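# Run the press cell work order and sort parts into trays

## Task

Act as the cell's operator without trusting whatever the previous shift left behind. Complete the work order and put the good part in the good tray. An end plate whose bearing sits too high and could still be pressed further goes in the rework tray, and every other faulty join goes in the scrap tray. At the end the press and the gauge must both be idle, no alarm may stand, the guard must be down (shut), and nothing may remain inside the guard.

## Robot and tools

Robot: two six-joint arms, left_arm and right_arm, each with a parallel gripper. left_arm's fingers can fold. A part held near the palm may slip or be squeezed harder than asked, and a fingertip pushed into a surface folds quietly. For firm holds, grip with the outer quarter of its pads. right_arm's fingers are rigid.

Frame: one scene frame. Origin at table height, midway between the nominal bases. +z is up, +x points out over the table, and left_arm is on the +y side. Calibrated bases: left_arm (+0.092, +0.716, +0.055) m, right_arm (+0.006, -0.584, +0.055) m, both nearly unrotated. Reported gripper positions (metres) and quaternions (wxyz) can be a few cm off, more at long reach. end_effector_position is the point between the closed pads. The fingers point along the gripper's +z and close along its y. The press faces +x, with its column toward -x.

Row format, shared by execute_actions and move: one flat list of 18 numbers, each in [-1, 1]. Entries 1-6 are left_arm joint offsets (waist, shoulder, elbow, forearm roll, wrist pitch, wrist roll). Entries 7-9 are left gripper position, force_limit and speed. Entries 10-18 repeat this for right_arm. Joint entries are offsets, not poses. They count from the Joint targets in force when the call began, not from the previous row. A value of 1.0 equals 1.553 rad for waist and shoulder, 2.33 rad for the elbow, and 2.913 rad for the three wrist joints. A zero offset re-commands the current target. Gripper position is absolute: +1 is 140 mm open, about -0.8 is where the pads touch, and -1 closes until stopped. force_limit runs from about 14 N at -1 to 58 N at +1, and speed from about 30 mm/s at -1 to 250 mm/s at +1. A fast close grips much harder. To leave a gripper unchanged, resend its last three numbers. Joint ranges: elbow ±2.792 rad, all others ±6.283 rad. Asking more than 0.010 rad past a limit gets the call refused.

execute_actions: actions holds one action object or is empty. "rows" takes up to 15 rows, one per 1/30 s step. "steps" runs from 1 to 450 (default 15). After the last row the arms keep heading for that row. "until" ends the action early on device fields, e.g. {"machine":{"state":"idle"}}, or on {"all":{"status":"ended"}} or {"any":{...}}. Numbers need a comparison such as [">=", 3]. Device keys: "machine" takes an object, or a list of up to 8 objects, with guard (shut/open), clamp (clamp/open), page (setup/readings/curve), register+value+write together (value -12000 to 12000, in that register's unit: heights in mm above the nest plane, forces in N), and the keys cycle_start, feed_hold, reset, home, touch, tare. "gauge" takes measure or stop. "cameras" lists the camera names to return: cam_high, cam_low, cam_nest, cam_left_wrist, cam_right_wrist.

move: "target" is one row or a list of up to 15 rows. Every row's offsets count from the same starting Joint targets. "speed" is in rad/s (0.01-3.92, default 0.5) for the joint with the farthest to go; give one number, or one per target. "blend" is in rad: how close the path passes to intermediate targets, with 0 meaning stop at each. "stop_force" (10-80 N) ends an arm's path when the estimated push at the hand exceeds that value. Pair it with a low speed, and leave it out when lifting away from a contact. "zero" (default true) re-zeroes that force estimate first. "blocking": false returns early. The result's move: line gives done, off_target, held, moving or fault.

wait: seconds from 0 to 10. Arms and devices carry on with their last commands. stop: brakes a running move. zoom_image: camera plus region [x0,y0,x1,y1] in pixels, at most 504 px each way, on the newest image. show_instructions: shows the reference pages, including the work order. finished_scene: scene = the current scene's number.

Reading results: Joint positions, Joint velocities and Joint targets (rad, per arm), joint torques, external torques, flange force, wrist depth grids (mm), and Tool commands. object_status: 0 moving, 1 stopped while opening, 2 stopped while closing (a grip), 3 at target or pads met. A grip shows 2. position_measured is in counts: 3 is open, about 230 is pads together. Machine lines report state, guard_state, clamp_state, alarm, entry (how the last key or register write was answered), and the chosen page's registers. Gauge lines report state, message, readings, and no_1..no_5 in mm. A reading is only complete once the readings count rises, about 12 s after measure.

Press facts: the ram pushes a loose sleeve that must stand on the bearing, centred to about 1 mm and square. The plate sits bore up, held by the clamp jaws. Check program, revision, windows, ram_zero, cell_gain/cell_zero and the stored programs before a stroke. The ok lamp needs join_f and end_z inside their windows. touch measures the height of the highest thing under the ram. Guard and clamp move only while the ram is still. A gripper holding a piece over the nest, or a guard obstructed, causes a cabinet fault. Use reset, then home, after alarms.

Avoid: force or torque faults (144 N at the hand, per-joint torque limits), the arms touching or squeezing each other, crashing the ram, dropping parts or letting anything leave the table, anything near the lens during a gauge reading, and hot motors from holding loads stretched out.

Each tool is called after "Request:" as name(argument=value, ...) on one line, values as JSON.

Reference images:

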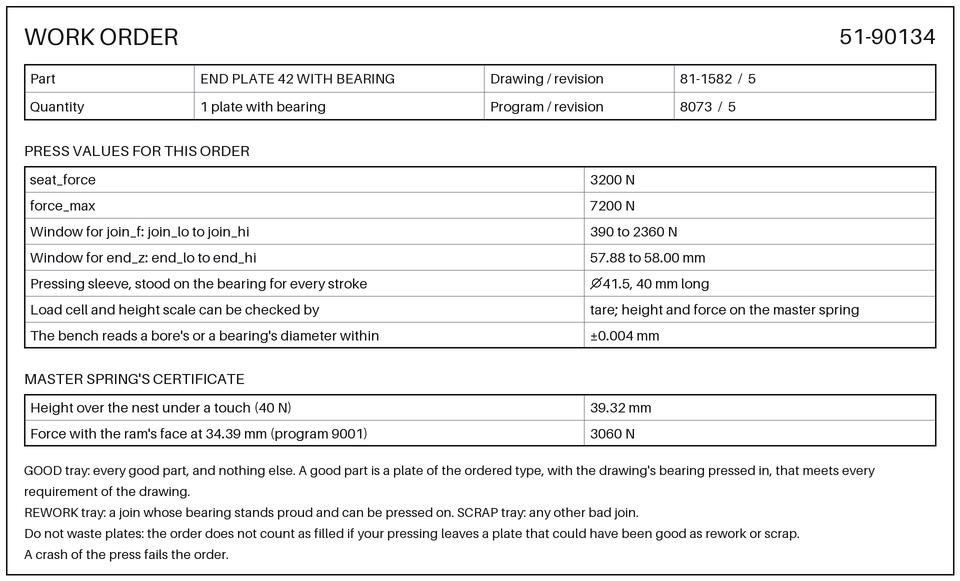

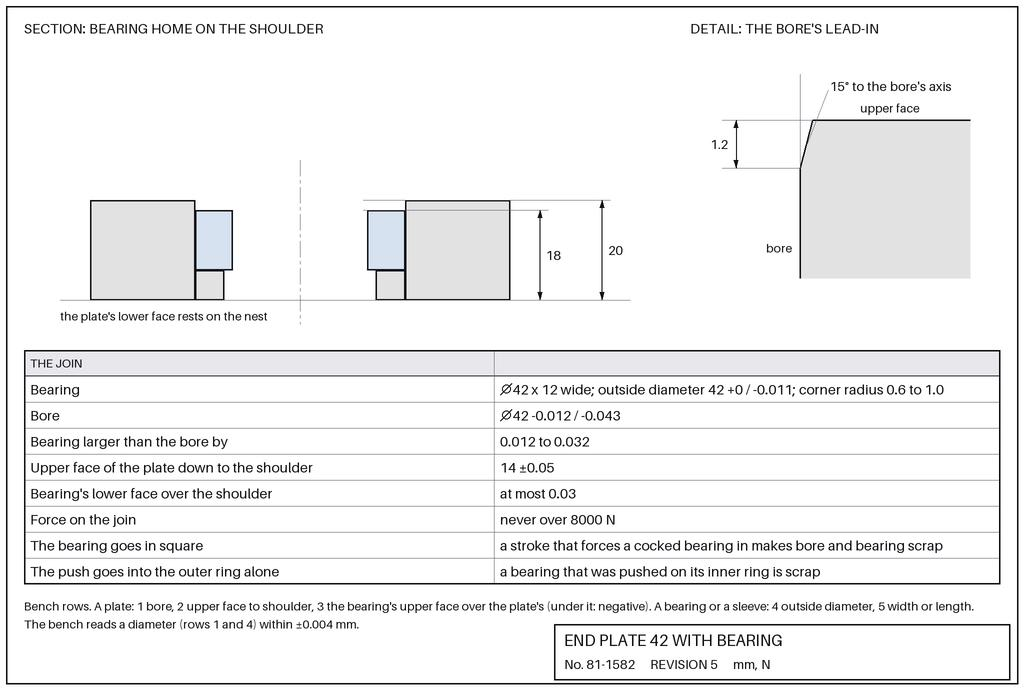

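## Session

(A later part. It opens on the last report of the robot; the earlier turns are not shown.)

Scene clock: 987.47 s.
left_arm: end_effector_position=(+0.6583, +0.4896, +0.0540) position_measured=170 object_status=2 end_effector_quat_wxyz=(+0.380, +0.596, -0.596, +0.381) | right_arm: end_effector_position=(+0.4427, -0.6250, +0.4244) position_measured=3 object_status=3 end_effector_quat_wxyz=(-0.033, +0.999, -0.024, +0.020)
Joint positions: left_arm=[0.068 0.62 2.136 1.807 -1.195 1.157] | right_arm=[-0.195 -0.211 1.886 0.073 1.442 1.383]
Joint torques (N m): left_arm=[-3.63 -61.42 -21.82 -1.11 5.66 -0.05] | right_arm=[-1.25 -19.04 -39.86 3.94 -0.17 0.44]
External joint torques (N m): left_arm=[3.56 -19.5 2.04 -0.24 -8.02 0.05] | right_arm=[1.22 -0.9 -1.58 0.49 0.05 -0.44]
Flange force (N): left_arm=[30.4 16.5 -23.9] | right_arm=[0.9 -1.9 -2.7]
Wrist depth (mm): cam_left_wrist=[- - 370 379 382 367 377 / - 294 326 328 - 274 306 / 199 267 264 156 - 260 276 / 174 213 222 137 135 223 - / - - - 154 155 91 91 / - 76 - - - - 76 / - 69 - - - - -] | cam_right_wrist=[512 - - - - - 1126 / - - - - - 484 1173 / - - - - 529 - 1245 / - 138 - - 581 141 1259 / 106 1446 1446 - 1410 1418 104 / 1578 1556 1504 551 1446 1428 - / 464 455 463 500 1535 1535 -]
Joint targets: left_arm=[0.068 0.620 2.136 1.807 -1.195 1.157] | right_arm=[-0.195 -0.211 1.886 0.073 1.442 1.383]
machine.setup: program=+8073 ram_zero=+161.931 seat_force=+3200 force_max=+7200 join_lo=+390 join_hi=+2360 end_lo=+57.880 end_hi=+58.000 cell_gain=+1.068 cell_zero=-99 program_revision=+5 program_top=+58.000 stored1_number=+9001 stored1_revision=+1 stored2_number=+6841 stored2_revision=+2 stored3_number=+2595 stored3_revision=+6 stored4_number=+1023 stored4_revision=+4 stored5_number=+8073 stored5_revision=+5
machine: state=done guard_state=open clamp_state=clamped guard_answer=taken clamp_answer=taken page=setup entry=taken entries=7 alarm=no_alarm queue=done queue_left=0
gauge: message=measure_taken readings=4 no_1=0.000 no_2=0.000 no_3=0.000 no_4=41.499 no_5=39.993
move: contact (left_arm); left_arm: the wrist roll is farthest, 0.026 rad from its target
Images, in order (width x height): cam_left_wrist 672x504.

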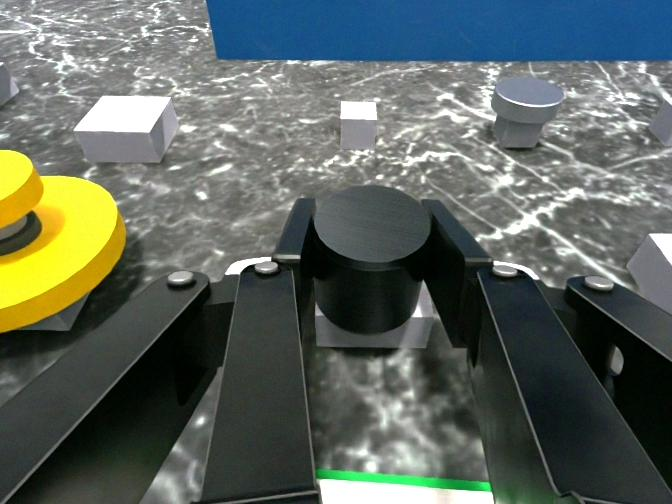

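Request:
execute_actions(actions=[{"rows":[[0,0,0,0,0,0,0.0,0,-1,0,0,0,0,0,0,1,1,1]],"machine":{"clamp":"open"},"steps":30}])

Request:
move(target=[[0.0733,-0.0562,-0.0103,0.047,-0.0274,-0.0337,0.0,0,-1,0,0,0,0,0,0,1,1,1],[-0.237,-0.3348,0.1133,-0.6203,0.2214,0.1421,0.3,0,-1,0,0,0,0,0,0,1,1,1]], speed=[0.1,0.7], blend=[0.02,0], cameras=["cam_high"])

Request:
move(target=[[-0.0874,0.1034,-0.1182,0.545,-0.1432,-0.2946,0.3,0,-1,0,0,0,0,0,0,1,1,1],[-0.2757,0.2659,-0.1855,0.4343,-0.0832,-0.2413,0.3,0,-1,0,0,0,0,0,0,1,1,1],[-0.2672,0.2813,-0.1777,0.4253,-0.0903,-0.2232,0.3,0,-1,0,0,0,0,0,0,1,1,1]], speed=[0.6,0.4,0.15], blend=[0.05,0.01,0], cameras=["cam_left_wrist","cam_nest"])

Request:
execute_actions(actions=[{"rows":[[0,0,0,0,0,0,-1,0,-1,0,0,0,0,0,0,1,1,1]],"steps":60}], cameras=["cam_left_wrist"])

Scene clock: 998.83 s.
left_arm: end_effector_position=(+0.6583, +0.4895, +0.0540) position_measured=129 object_status=3 end_effector_quat_wxyz=(+0.380, +0.596, -0.596, +0.381) | right_arm: end_effector_position=(+0.4427, -0.6250, +0.4244) position_measured=3 object_status=3 end_effector_quat_wxyz=(-0.033, +0.999, -0.024, +0.020)
Joint positions: left_arm=[0.068 0.62 2.136 1.807 -1.195 1.157] | right_arm=[-0.195 -0.211 1.886 0.073 1.442 1.383]
Joint torques (N m): left_arm=[0.09 -74.68 -21.24 -1.15 -2.45 -0.08] | right_arm=[-1 -19.09 -39.65 3.91 -0.17 0.51]
External joint torques (N m): left_arm=[-0.26 -6 1.6 -0.18 0.11 0.08] | right_arm=[0.96 -1 -2.05 0.54 0.05 -0.51]
Flange force (N): left_arm=[10.2 7.5 -2.8] | right_arm=[1.3 -1.1 -3.5]
Wrist depth (mm): cam_left_wrist=[416 - 375 - - 372 374 / - 285 343 - - 271 297 / 199 - - 155 262 250 277 / 173 175 134 139 142 118 194 / - 92 - 177 170 91 80 / - - - 168 167 - - / - - - 129 132 - -] | cam_right_wrist=[- - - - 485 - 1078 / - - - - 506 - 1161 / - - 549 544 - - 1238 / - 127 599 579 - 142 1252 / 106 1455 1428 - 1428 1367 104 / 1578 1612 1446 579 1504 1484 - / 467 453 470 497 1525 1514 -]
Joint targets: left_arm=[0.068 0.620 2.136 1.807 -1.195 1.157] | right_arm=[-0.195 -0.211 1.886 0.073 1.442 1.383]
machine.setup: program=+8073 ram_zero=+161.931 seat_force=+3200 force_max=+7200 join_lo=+390 join_hi=+2360 end_lo=+57.880 end_hi=+58.000 cell_gain=+1.068 cell_zero=-99 program_revision=+5 program_top=+58.000 stored1_number=+9001 stored1_revision=+1 stored2_number=+6841 stored2_revision=+2 stored3_number=+2595 stored3_revision=+6 stored4_number=+1023 stored4_revision=+4 stored5_number=+8073 stored5_revision=+5
machine: state=idle guard_state=open clamp_state=open guard_answer=taken clamp_answer=taken page=setup entry=taken entries=7 alarm=no_alarm queue=running queue_left=0
gauge: message=measure_taken readings=4 no_1=0.000 no_2=0.000 no_3=0.000 no_4=41.499 no_5=39.993

Scene clock: 1004.50 s.
left_arm: end_effector_position=(+0.7761, +0.5427, +0.2536) position_measured=91 object_status=0 end_effector_quat_wxyz=(+0.083, +0.819, -0.123, +0.555) | right_arm: end_effector_position=(+0.4427, -0.6250, +0.4244) position_measured=3 object_status=3 end_effector_quat_wxyz=(-0.033, +0.999, -0.024, +0.020)
Joint positions: left_arm=[-0.3 0.1 2.4 0 -0.55 1.571] | right_arm=[-0.195 -0.211 1.886 0.073 1.442 1.383]
Joint torques (N m): left_arm=[0.62 -34.93 -29.69 2.75 -2.74 -0.08] | right_arm=[-0.85 -19.01 -39.61 3.94 -0.15 0.49]
External joint torques (N m): left_arm=[-0.69 -3.56 1.45 -0.12 0.12 0.08] | right_arm=[0.81 -1.05 -2 0.5 0.02 -0.49]
Flange force (N): left_arm=[2.9 3.1 -9.2] | right_arm=[1.1 -0.9 -3.4]
Wrist depth (mm): cam_left_wrist=[- 1504 - 1564 - - - / 392 - - - - - - / 424 - - 601 613 - - / - - 133 520 504 138 - / - 84 422 - - 112 77 / - - 388 - 326 - - / - - - - 306 - -] | cam_right_wrist=[- - - - - - 1067 / - - 531 - - - 1238 / - 569 532 - - 549 1211 / - 138 579 - 587 150 1266 / 106 1428 1367 - 1392 1367 104 / 1556 1525 1484 602 1525 1418 - / 1590 451 470 491 1601 1514 -]
Joint targets: left_arm=[-0.300 0.100 2.400 0.000 -0.550 1.571] | right_arm=[-0.195 -0.211 1.886 0.073 1.442 1.383]
machine.setup: program=+8073 ram_zero=+161.931 seat_force=+3200 force_max=+7200 join_lo=+390 join_hi=+2360 end_lo=+57.880 end_hi=+58.000 cell_gain=+1.068 cell_zero=-99 program_revision=+5 program_top=+58.000 stored1_number=+9001 stored1_revision=+1 stored2_number=+6841 stored2_revision=+2 stored3_number=+2595 stored3_revision=+6 stored4_number=+1023 stored4_revision=+4 stored5_number=+8073 stored5_revision=+5
machine: state=idle guard_state=open clamp_state=open guard_answer=taken clamp_answer=taken page=setup entry=taken entries=7 alarm=no_alarm queue=done queue_left=0
gauge: message=measure_taken readings=4 no_1=0.000 no_2=0.000 no_3=0.000 no_4=41.499 no_5=39.993
move: done
Images, in order (width x height): cam_high 672x504.

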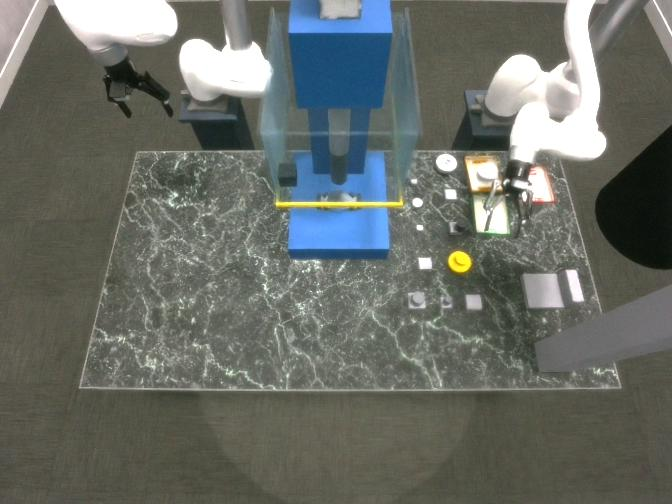

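Scene clock: 1008.73 s.
left_arm: end_effector_position=(+0.5996, +0.0218, +0.1444) position_measured=91 object_status=3 end_effector_quat_wxyz=(+0.380, +0.596, -0.597, +0.380) | right_arm: end_effector_position=(+0.4427, -0.6250, +0.4244) position_measured=3 object_status=3 end_effector_quat_wxyz=(-0.033, +0.999, -0.024, +0.020)
Joint positions: left_arm=[-0.715 0.537 1.986 1.239 -0.813 0.921] | right_arm=[-0.195 -0.211 1.886 0.073 1.442 1.383]
Joint torques (N m): left_arm=[-0.05 -77.48 -30.99 -0.09 -2.1 -0.11] | right_arm=[-1.27 -18.95 -39.84 3.91 -0.16 0.45]
External joint torques (N m): left_arm=[-0.11 -5.52 1.45 -0.19 0.07 0.11] | right_arm=[1.23 -1.13 -1.8 0.53 0.04 -0.45]
Flange force (N): left_arm=[4.3 7.4 -7.5] | right_arm=[0.9 -1.9 -3.0]
Wrist depth (mm): cam_left_wrist=[711 - 687 699 - - - / 507 294 294 294 299 296 - / 247 248 248 181 215 248 247 / 213 207 147 152 154 138 208 / - 84 133 140 143 119 77 / - - 156 132 132 156 - / - - 133 113 113 139 -] | cam_right_wrist=[519 - - - 493 - 1126 / - - - - - 514 1180 / - - - - - - 1205 / 525 127 - - - 142 1281 / 106 1383 1437 - 1410 1383 104 / 1567 1556 1660 593 1514 1494 - / 1624 456 461 496 1578 1525 -]
Joint targets: left_arm=[-0.715 0.537 1.986 1.239 -0.813 0.921] | right_arm=[-0.195 -0.211 1.886 0.073 1.442 1.383]
machine.setup: program=+8073 ram_zero=+161.931 seat_force=+3200 force_max=+7200 join_lo=+390 join_hi=+2360 end_lo=+57.880 end_hi=+58.000 cell_gain=+1.068 cell_zero=-99 program_revision=+5 program_top=+58.000 stored1_number=+9001 stored1_revision=+1 stored2_number=+6841 stored2_revision=+2 stored3_number=+2595 stored3_revision=+6 stored4_number=+1023 stored4_revision=+4 stored5_number=+8073 stored5_revision=+5
machine: state=idle guard_state=open clamp_state=open guard_answer=taken clamp_answer=taken page=setup entry=taken entries=7 alarm=no_alarm queue=done queue_left=0
gauge: message=measure_taken readings=4 no_1=0.000 no_2=0.000 no_3=0.000 no_4=41.499 no_5=39.993
move: done
Images, in order (width x height): cam_nest 672x504, cam_left_wrist 672x504.

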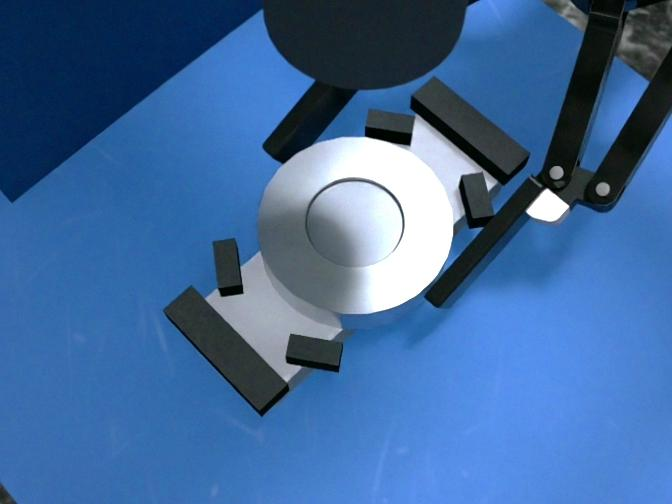

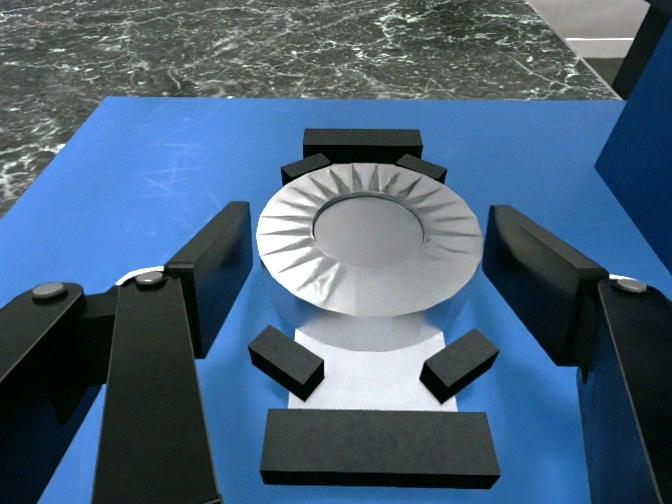

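Scene clock: 1010.93 s.
left_arm: end_effector_position=(+0.5996, +0.0218, +0.1444) position_measured=105 object_status=2 end_effector_quat_wxyz=(+0.380, +0.596, -0.597, +0.380) | right_arm: end_effector_position=(+0.4427, -0.6250, +0.4244) position_measured=3 object_status=3 end_effector_quat_wxyz=(-0.033, +0.999, -0.024, +0.020)
Joint positions: left_arm=[-0.715 0.537 1.986 1.239 -0.813 0.921] | right_arm=[-0.195 -0.211 1.886 0.073 1.442 1.383]
Joint torques (N m): left_arm=[-4.05 -70.48 -29.91 0.54 -0.77 -0.15] | right_arm=[-1.05 -19.18 -39.8 3.93 -0.18 0.51]
External joint torques (N m): left_arm=[3.99 -12.77 0.11 -0.84 -1.26 0.15] | right_arm=[0.99 -0.63 -1.62 0.5 0.06 -0.51]
Flange force (N): left_arm=[8.8 7.7 -19.0] | right_arm=[1.3 -1.2 -2.7]
Wrist depth (mm): cam_left_wrist=[- 738 615 615 - - - / - 293 294 294 - 292 - / 248 248 247 189 201 248 243 / 214 207 142 152 155 139 208 / - 90 133 141 142 119 76 / - - 156 133 130 154 - / - - 133 113 113 134 -] | cam_right_wrist=[- 506 - 475 - - 1155 / - 544 - - - - 1173 / - - - - - - 1252 / - 130 - - - 150 1238 / 106 1418 1428 - 1392 1392 104 / - 1535 1525 593 1342 1428 - / 1535 455 463 497 1546 1567 -]
Joint targets: left_arm=[-0.715 0.537 1.986 1.239 -0.813 0.921] | right_arm=[-0.195 -0.211 1.886 0.073 1.442 1.383]
machine.setup: program=+8073 ram_zero=+161.931 seat_force=+3200 force_max=+7200 join_lo=+390 join_hi=+2360 end_lo=+57.880 end_hi=+58.000 cell_gain=+1.068 cell_zero=-99 program_revision=+5 program_top=+58.000 stored1_number=+9001 stored1_revision=+1 stored2_number=+6841 stored2_revision=+2 stored3_number=+2595 stored3_revision=+6 stored4_number=+1023 stored4_revision=+4 stored5_number=+8073 stored5_revision=+5
machine: state=idle guard_state=open clamp_state=open guard_answer=taken clamp_answer=taken page=setup entry=taken entries=7 alarm=no_alarm queue=done queue_left=0
gauge: message=measure_taken readings=4 no_1=0.000 no_2=0.000 no_3=0.000 no_4=41.499 no_5=39.993
Images, in order (width x height): cam_left_wrist 672x504.

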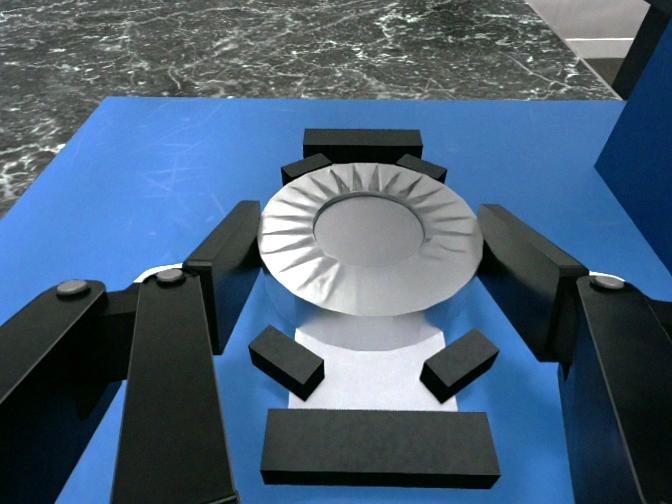

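Request:
move(target=[[-0.0086,-0.0154,-0.0078,0.0091,0.007,-0.0181,-1,0,-1,0,0,0,0,0,0,1,1,1],[0.1798,-0.1779,0.0595,0.1197,-0.0529,-0.0714,-1,0,-1,0,0,0,0,0,0,1,1,1],[0.2672,-0.2814,0.1777,-0.4253,0.0904,0.2232,-1,0,-1,0,0,0,0,0,0,1,1,1]], speed=[0.2,0.6,0.8], blend=[0.01,0.05,0])

Request:
move(target=[-0.3974,0.2092,0.043,-0.5543,-0.2001,0.082,-1,0,-1,0,0,0,0,0,0,1,1,1], speed=0.6, cameras=["cam_left_wrist"])

Scene clock: 1031.83 s.
left_arm: end_effector_position=(+0.7761, +0.5427, +0.2536) position_measured=105 object_status=2 end_effector_quat_wxyz=(+0.083, +0.819, -0.123, +0.555) | right_arm: end_effector_position=(+0.4427, -0.6250, +0.4244) position_measured=3 object_status=3 end_effector_quat_wxyz=(-0.033, +0.999, -0.024, +0.020)
Joint positions: left_arm=[-0.3 0.1 2.4 0 -0.55 1.571] | right_arm=[-0.195 -0.211 1.886 0.073 1.442 1.383]
Joint torques (N m): left_arm=[0.39 -36.95 -31.66 2.62 -3.72 -0.08] | right_arm=[-0.88 -19.21 -39.9 3.92 -0.19 0.47]
External joint torques (N m): left_arm=[-0.53 -1.35 3.4 0.02 1.1 0.08] | right_arm=[0.82 -0.67 -1.53 0.51 0.07 -0.47]
Flange force (N): left_arm=[0.1 2.1 -8.0] | right_arm=[1.1 -0.8 -2.6]
Wrist depth (mm): cam_left_wrist=[364 1305 - 1467 - 1803 1845 / - - - 1711 - - 2072 / - 1585 623 181 173 590 630 / - - 142 152 155 139 520 / - 90 154 138 137 111 75 / - - 390 - 319 - - / - - - - 312 - -] | cam_right_wrist=[519 - 498 506 - - 1014 / 532 - - 541 - - 1161 / 541 - - - - - 1199 / - 127 - - 581 140 1296 / 106 1446 1437 - 1418 1383 104 / 1525 1556 1916 575 1455 1437 - / 1590 457 470 497 1578 1514 -]
Joint targets: left_arm=[-0.300 0.100 2.400 0.000 -0.550 1.571] | right_arm=[-0.195 -0.211 1.886 0.073 1.442 1.383]
machine.setup: program=+8073 ram_zero=+161.931 seat_force=+3200 force_max=+7200 join_lo=+390 join_hi=+2360 end_lo=+57.880 end_hi=+58.000 cell_gain=+1.068 cell_zero=-99 program_revision=+5 program_top=+58.000 stored1_number=+9001 stored1_revision=+1 stored2_number=+6841 stored2_revision=+2 stored3_number=+2595 stored3_revision=+6 stored4_number=+1023 stored4_revision=+4 stored5_number=+8073 stored5_revision=+5
machine: state=idle guard_state=open clamp_state=open guard_answer=taken clamp_answer=taken page=setup entry=taken entries=7 alarm=no_alarm queue=done queue_left=0
gauge: message=measure_taken readings=4 no_1=0.000 no_2=0.000 no_3=0.000 no_4=41.499 no_5=39.993
move: done

Scene clock: 1035.00 s.
left_arm: end_effector_position=(+0.5972, +0.6094, +0.0862) position_measured=105 object_status=2 end_effector_quat_wxyz=(-0.159, +0.806, +0.249, +0.513) | right_arm: end_effector_position=(+0.4427, -0.6250, +0.4244) position_measured=3 object_status=3 end_effector_quat_wxyz=(-0.033, +0.999, -0.024, +0.020)
Joint positions: left_arm=[-0.917 0.425 2.5 -1.614 -1.133 1.81] | right_arm=[-0.195 -0.211 1.886 0.073 1.442 1.383]
Joint torques (N m): left_arm=[-0.18 -44.73 -7.88 0.98 -3.53 -0.13] | right_arm=[-1.3 -19.21 -39.53 3.9 -0.23 0.48]
External joint torques (N m): left_arm=[0.13 -3.42 2.73 -0.46 1.06 0.13] | right_arm=[1.27 -0.75 -1.86 0.51 0.11 -0.49]
Flange force (N): left_arm=[8.2 -6.5 -5.2] | right_arm=[1.6 -1.9 -3.2]
Wrist depth (mm): cam_left_wrist=[- - 484 414 429 522 490 / 1803 - - 391 380 - - / - 319 172 181 189 310 326 / - 265 143 152 155 140 259 / - 90 214 142 146 119 76 / - - 198 198 198 193 - / - - 176 176 177 - -] | cam_right_wrist=[513 505 - - - - 1072 / - - - - 526 - 1180 / - - - 544 - 537 1199 / - 128 - 575 - 150 1273 / 106 1418 1437 900 1401 1401 104 / 1590 1535 1494 584 1418 1465 - / 1590 454 465 495 1525 1535 -]
Joint targets: left_arm=[-0.917 0.425 2.500 -1.614 -1.133 1.810] | right_arm=[-0.195 -0.211 1.886 0.073 1.442 1.383]
machine.setup: program=+8073 ram_zero=+161.931 seat_force=+3200 force_max=+7200 join_lo=+390 join_hi=+2360 end_lo=+57.880 end_hi=+58.000 cell_gain=+1.068 cell_zero=-99 program_revision=+5 program_top=+58.000 stored1_number=+9001 stored1_revision=+1 stored2_number=+6841 stored2_revision=+2 stored3_number=+2595 stored3_revision=+6 stored4_number=+1023 stored4_revision=+4 stored5_number=+8073 stored5_revision=+5
machine: state=idle guard_state=open clamp_state=open guard_answer=taken clamp_answer=taken page=setup entry=taken entries=7 alarm=no_alarm queue=done queue_left=0
gauge: message=measure_taken readings=4 no_1=0.000 no_2=0.000 no_3=0.000 no_4=41.499 no_5=39.993
move: done
Images, in order (width x height): cam_left_wrist 672x504.

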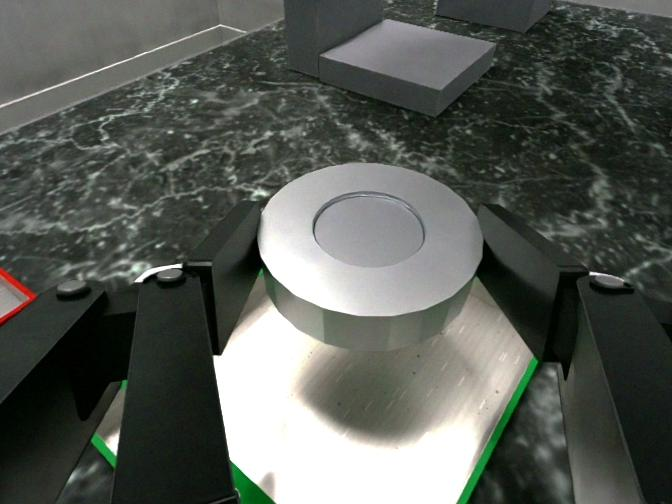

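Request:
move(target=[0.0011,0.0634,0.0028,0.0175,0,-0.0395,-1,0,-1,0,0,0,0,0,0,1,1,1], speed=0.15, cameras=["cam_left_wrist"])

Request:
move(target=[0.0009,0.0508,0.0023,0.014,0,-0.0317,-1,0,-1,0,0,0,0,0,0,1,1,1], speed=0.03, stop_force=12, cameras=["cam_left_wrist"])

Scene clock: 1047.80 s.
left_arm: end_effector_position=(+0.5956, +0.6129, +0.0494) position_measured=105 object_status=2 end_effector_quat_wxyz=(-0.159, +0.805, +0.248, +0.514) | right_arm: end_effector_position=(+0.4427, -0.6250, +0.4244) position_measured=3 object_status=3 end_effector_quat_wxyz=(-0.033, +0.999, -0.024, +0.020)
Joint positions: left_arm=[-0.916 0.523 2.507 -1.563 -1.133 1.695] | right_arm=[-0.195 -0.211 1.886 0.073 1.442 1.383]
Joint torques (N m): left_arm=[0.19 -49.07 -3 0.51 -3.6 -0.18] | right_arm=[-1.16 -18.9 -39.62 4.02 -0.19 0.5]
External joint torques (N m): left_arm=[-0.2 -3.97 2.45 -0.22 1.05 0.18] | right_arm=[1.11 -1.18 -2.07 0.43 0.07 -0.51]
Flange force (N): left_arm=[10.0 -5.1 -6.4] | right_arm=[1.1 -1.5 -3.6]
Wrist depth (mm): cam_left_wrist=[- - - 394 374 - 417 / - - 320 328 320 - - / - - 255 181 183 - 254 / 216 210 142 152 155 136 216 / - 90 172 141 145 111 76 / - - 159 160 163 159 - / - - 142 145 142 - -] | cam_right_wrist=[- - - - 489 - 1126 / - - - - - - 1186 / - 558 - - - - 1180 / 531 148 579 621 - 141 1281 / 106 1428 1437 - 1342 1375 104 / 1636 1484 1410 591 1711 1494 - / 1612 453 458 500 1556 1535 -]
Joint targets: left_arm=[-0.916 0.524 2.507 -1.563 -1.133 1.695] | right_arm=[-0.195 -0.211 1.886 0.073 1.442 1.383]
machine.setup: program=+8073 ram_zero=+161.931 seat_force=+3200 force_max=+7200 join_lo=+390 join_hi=+2360 end_lo=+57.880 end_hi=+58.000 cell_gain=+1.068 cell_zero=-99 program_revision=+5 program_top=+58.000 stored1_number=+9001 stored1_revision=+1 stored2_number=+6841 stored2_revision=+2 stored3_number=+2595 stored3_revision=+6 stored4_number=+1023 stored4_revision=+4 stored5_number=+8073 stored5_revision=+5
machine: state=idle guard_state=open clamp_state=open guard_answer=taken clamp_answer=taken page=setup entry=taken entries=7 alarm=no_alarm queue=done queue_left=0
gauge: message=measure_taken readings=4 no_1=0.000 no_2=0.000 no_3=0.000 no_4=41.499 no_5=39.993
move: done
Images, in order (width x height): cam_left_wrist 672x504.

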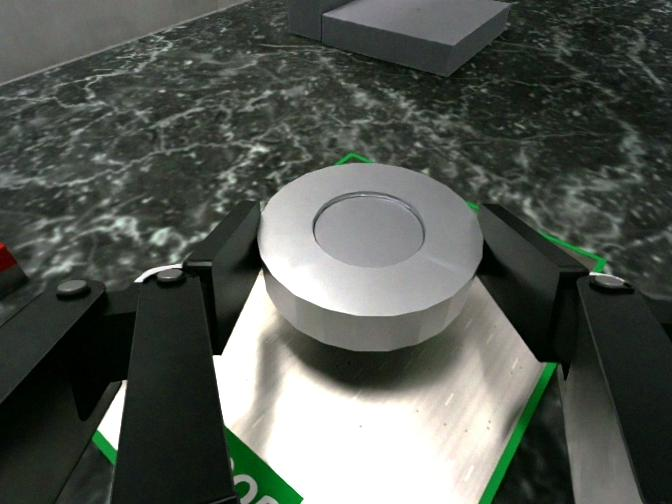

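Scene clock: 1051.03 s.
left_arm: end_effector_position=(+0.5933, +0.6163, +0.0264) position_measured=105 object_status=2 end_effector_quat_wxyz=(-0.159, +0.806, +0.248, +0.514) | right_arm: end_effector_position=(+0.4427, -0.6250, +0.4244) position_measured=3 object_status=3 end_effector_quat_wxyz=(-0.033, +0.999, -0.024, +0.020)
Joint positions: left_arm=[-0.915 0.584 2.511 -1.532 -1.133 1.624] | right_arm=[-0.195 -0.211 1.886 0.073 1.442 1.383]
Joint torques (N m): left_arm=[0.4 -44.5 0.38 0.25 2.85 0.26] | right_arm=[-1.37 -18.92 -39.76 3.98 -0.1 0.5]
External joint torques (N m): left_arm=[-0.47 -11.05 1.83 -0.13 -5.4 -0.26] | right_arm=[1.33 -1.01 -1.7 0.44 -0.01 -0.5]
Flange force (N): left_arm=[25.4 -5.3 -15.3] | right_arm=[1.0 -2.0 -2.7]
Wrist depth (mm): cam_left_wrist=[1737 - 371 367 339 383 - / 262 - - 230 261 - - / 236 210 176 182 202 190 - / - 183 142 154 154 140 177 / - 90 146 144 146 119 75 / - - 135 135 135 132 - / - - 118 120 120 106 -] | cam_right_wrist=[- - - 493 - - 1067 / - - - - - - 1143 / - - - - - 535 1231 / - 128 - - 579 150 1252 / 106 1401 1446 - 1342 1383 104 / 1578 1494 - 562 1474 1418 - / 1612 456 469 499 1567 1546 -]
Joint targets: left_arm=[-0.915 0.584 2.511 -1.532 -1.133 1.624] | right_arm=[-0.195 -0.211 1.886 0.073 1.442 1.383]
machine.setup: program=+8073 ram_zero=+161.931 seat_force=+3200 force_max=+7200 join_lo=+390 join_hi=+2360 end_lo=+57.880 end_hi=+58.000 cell_gain=+1.068 cell_zero=-99 program_revision=+5 program_top=+58.000 stored1_number=+9001 stored1_revision=+1 stored2_number=+6841 stored2_revision=+2 stored3_number=+2595 stored3_revision=+6 stored4_number=+1023 stored4_revision=+4 stored5_number=+8073 stored5_revision=+5
machine: state=idle guard_state=open clamp_state=open guard_answer=taken clamp_answer=taken page=setup entry=taken entries=7 alarm=no_alarm queue=done queue_left=0
gauge: message=measure_taken readings=4 no_1=0.000 no_2=0.000 no_3=0.000 no_4=41.499 no_5=39.993
move: contact (left_arm); left_arm: the wrist roll is farthest, 0.021 rad from its target
Images, in order (width x height): cam_left_wrist 672x504.

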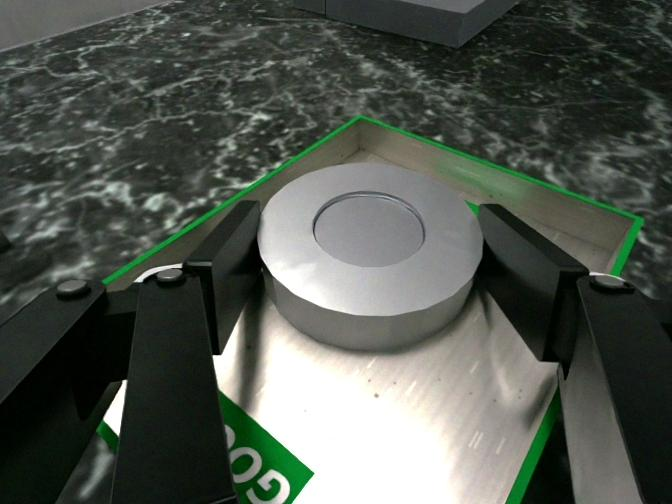

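Request:
execute_actions(actions=[{"rows":[[0,0,0,0,0,0,0.3,0,-1,0,0,0,0,0,0,1,1,1]],"machine":{"guard":"shut"},"steps":40}])

Request:
move(target=[[-0.0013,-0.1024,-0.0047,-0.0285,0,0.0639,0.3,0,-1,0,0,0,0,0,0,1,1,1],[0.396,-0.3117,-0.0476,0.5259,0.2001,-0.0182,0.3,0,-1,0,0,0,0,0,0,1,1,1]], speed=[0.2,0.8], blend=[0.03,0], cameras=["cam_high","cam_nest"])

Request:
zoom_image(camera="cam_high", region=[390, 140, 610, 320])

Scene clock: 1056.47 s.
left_arm: end_effector_position=(+0.5933, +0.6163, +0.0264) position_measured=91 object_status=3 end_effector_quat_wxyz=(-0.159, +0.806, +0.248, +0.514) | right_arm: end_effector_position=(+0.4427, -0.6250, +0.4244) position_measured=3 object_status=3 end_effector_quat_wxyz=(-0.033, +0.999, -0.024, +0.020)
Joint positions: left_arm=[-0.915 0.584 2.511 -1.532 -1.133 1.624] | right_arm=[-0.195 -0.211 1.886 0.073 1.442 1.383]
Joint torques (N m): left_arm=[0.43 -50.49 -0.27 0.33 -2.64 -0.03] | right_arm=[-1.1 -18.95 -39.7 3.91 -0.19 0.52]
External joint torques (N m): left_arm=[-0.48 -5.05 2.47 -0.2 0.1 0.03] | right_arm=[1.05 -0.97 -1.8 0.52 0.07 -0.53]
Flange force (N): left_arm=[12.2 -4.7 -8.5] | right_arm=[1.0 -1.3 -3.1]
Wrist depth (mm): cam_left_wrist=[334 358 - 356 342 - - / 283 285 - 275 262 266 266 / - - 176 181 200 197 212 / - - 146 151 154 138 177 / - 84 150 142 144 137 77 / - - 135 135 135 135 - / - - 120 120 120 115 -] | cam_right_wrist=[525 - - - - - 1132 / 532 - - 499 - - 1161 / 602 - 522 552 525 - 1192 / - 134 - 569 548 141 1266 / 106 1446 1401 - 1392 1494 104 / 1590 1494 1484 576 1567 - - / 1601 449 470 498 1494 1556 -]
Joint targets: left_arm=[-0.915 0.584 2.511 -1.532 -1.133 1.624] | right_arm=[-0.195 -0.211 1.886 0.073 1.442 1.383]
machine.setup: program=+8073 ram_zero=+161.931 seat_force=+3200 force_max=+7200 join_lo=+390 join_hi=+2360 end_lo=+57.880 end_hi=+58.000 cell_gain=+1.068 cell_zero=-99 program_revision=+5 program_top=+58.000 stored1_number=+9001 stored1_revision=+1 stored2_number=+6841 stored2_revision=+2 stored3_number=+2595 stored3_revision=+6 stored4_number=+1023 stored4_revision=+4 stored5_number=+8073 stored5_revision=+5
machine: state=idle guard_state=shut clamp_state=open guard_answer=taken clamp_answer=taken page=setup entry=taken entries=7 alarm=no_alarm queue=running queue_left=0
gauge: message=measure_taken readings=4 no_1=0.000 no_2=0.000 no_3=0.000 no_4=41.499 no_5=39.993

Scene clock: 1059.93 s.
left_arm: end_effector_position=(+0.7763, +0.5431, +0.2538) position_measured=91 object_status=3 end_effector_quat_wxyz=(+0.083, +0.819, -0.122, +0.555) | right_arm: end_effector_position=(+0.4427, -0.6250, +0.4244) position_measured=3 object_status=3 end_effector_quat_wxyz=(-0.033, +0.999, -0.024, +0.020)
Joint positions: left_arm=[-0.299 0.1 2.4 0 -0.55 1.571] | right_arm=[-0.195 -0.211 1.886 0.073 1.442 1.383]
Joint torques (N m): left_arm=[0.77 -34.72 -29.55 2.6 -2.69 -0.09] | right_arm=[-0.97 -18.66 -39.7 3.92 -0.17 0.47]
External joint torques (N m): left_arm=[-0.83 -3.68 1.58 0 0.09 0.09] | right_arm=[0.94 -1.46 -1.97 0.53 0.04 -0.47]
Flange force (N): left_arm=[2.8 3.0 -9.6] | right_arm=[0.4 -1.3 -3.5]
Wrist depth (mm): cam_left_wrist=[- 1305 1534 1431 1711 1789 1936 / - 1458 1564 1831 - 1640 1968 / - 1663 1737 645 691 - 647 / - - 131 - - 138 499 / - 83 117 - - 112 77 / - - - - 338 - - / - - - 343 309 - -] | cam_right_wrist=[- - - - - - 1143 / 545 - - - 504 - 1155 / - - 566 - 536 - 1245 / - 134 - - - 141 1252 / 106 137 1465 - 1410 1367 104 / 1535 1546 - 588 1428 1437 - / 1612 456 457 498 1546 1578 -]
Joint targets: left_arm=[-0.299 0.100 2.400 0.000 -0.550 1.571] | right_arm=[-0.195 -0.211 1.886 0.073 1.442 1.383]
machine.setup: program=+8073 ram_zero=+161.931 seat_force=+3200 force_max=+7200 join_lo=+390 join_hi=+2360 end_lo=+57.880 end_hi=+58.000 cell_gain=+1.068 cell_zero=-99 program_revision=+5 program_top=+58.000 stored1_number=+9001 stored1_revision=+1 stored2_number=+6841 stored2_revision=+2 stored3_number=+2595 stored3_revision=+6 stored4_number=+1023 stored4_revision=+4 stored5_number=+8073 stored5_revision=+5
machine: state=idle guard_state=shut clamp_state=open guard_answer=taken clamp_answer=taken page=setup entry=taken entries=7 alarm=no_alarm queue=done queue_left=0
gauge: message=measure_taken readings=4 no_1=0.000 no_2=0.000 no_3=0.000 no_4=41.499 no_5=39.993
move: done
Images, in order (width x height): cam_high 672x504, cam_nest 672x504.

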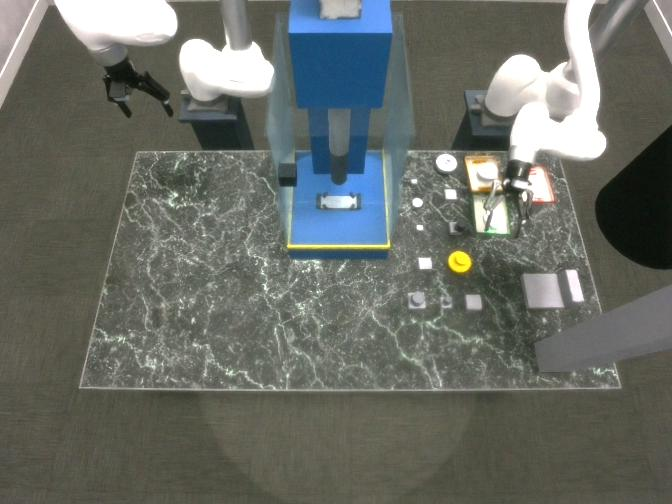

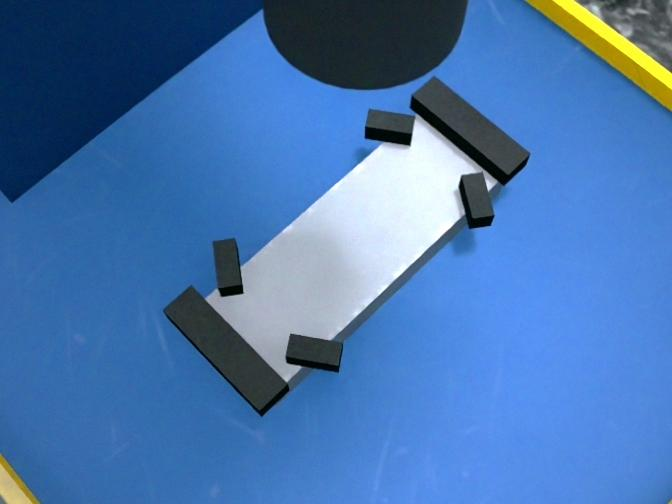

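Scaled by 2.291 from the camera's 672x504 image, which has a finer 960x720 frame.

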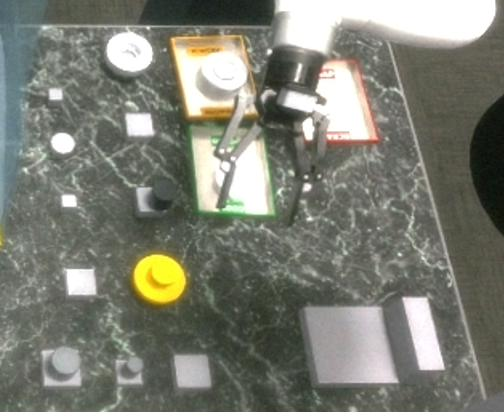

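Request:
finished_scene(scene=2)

The scene is finished: the task was done.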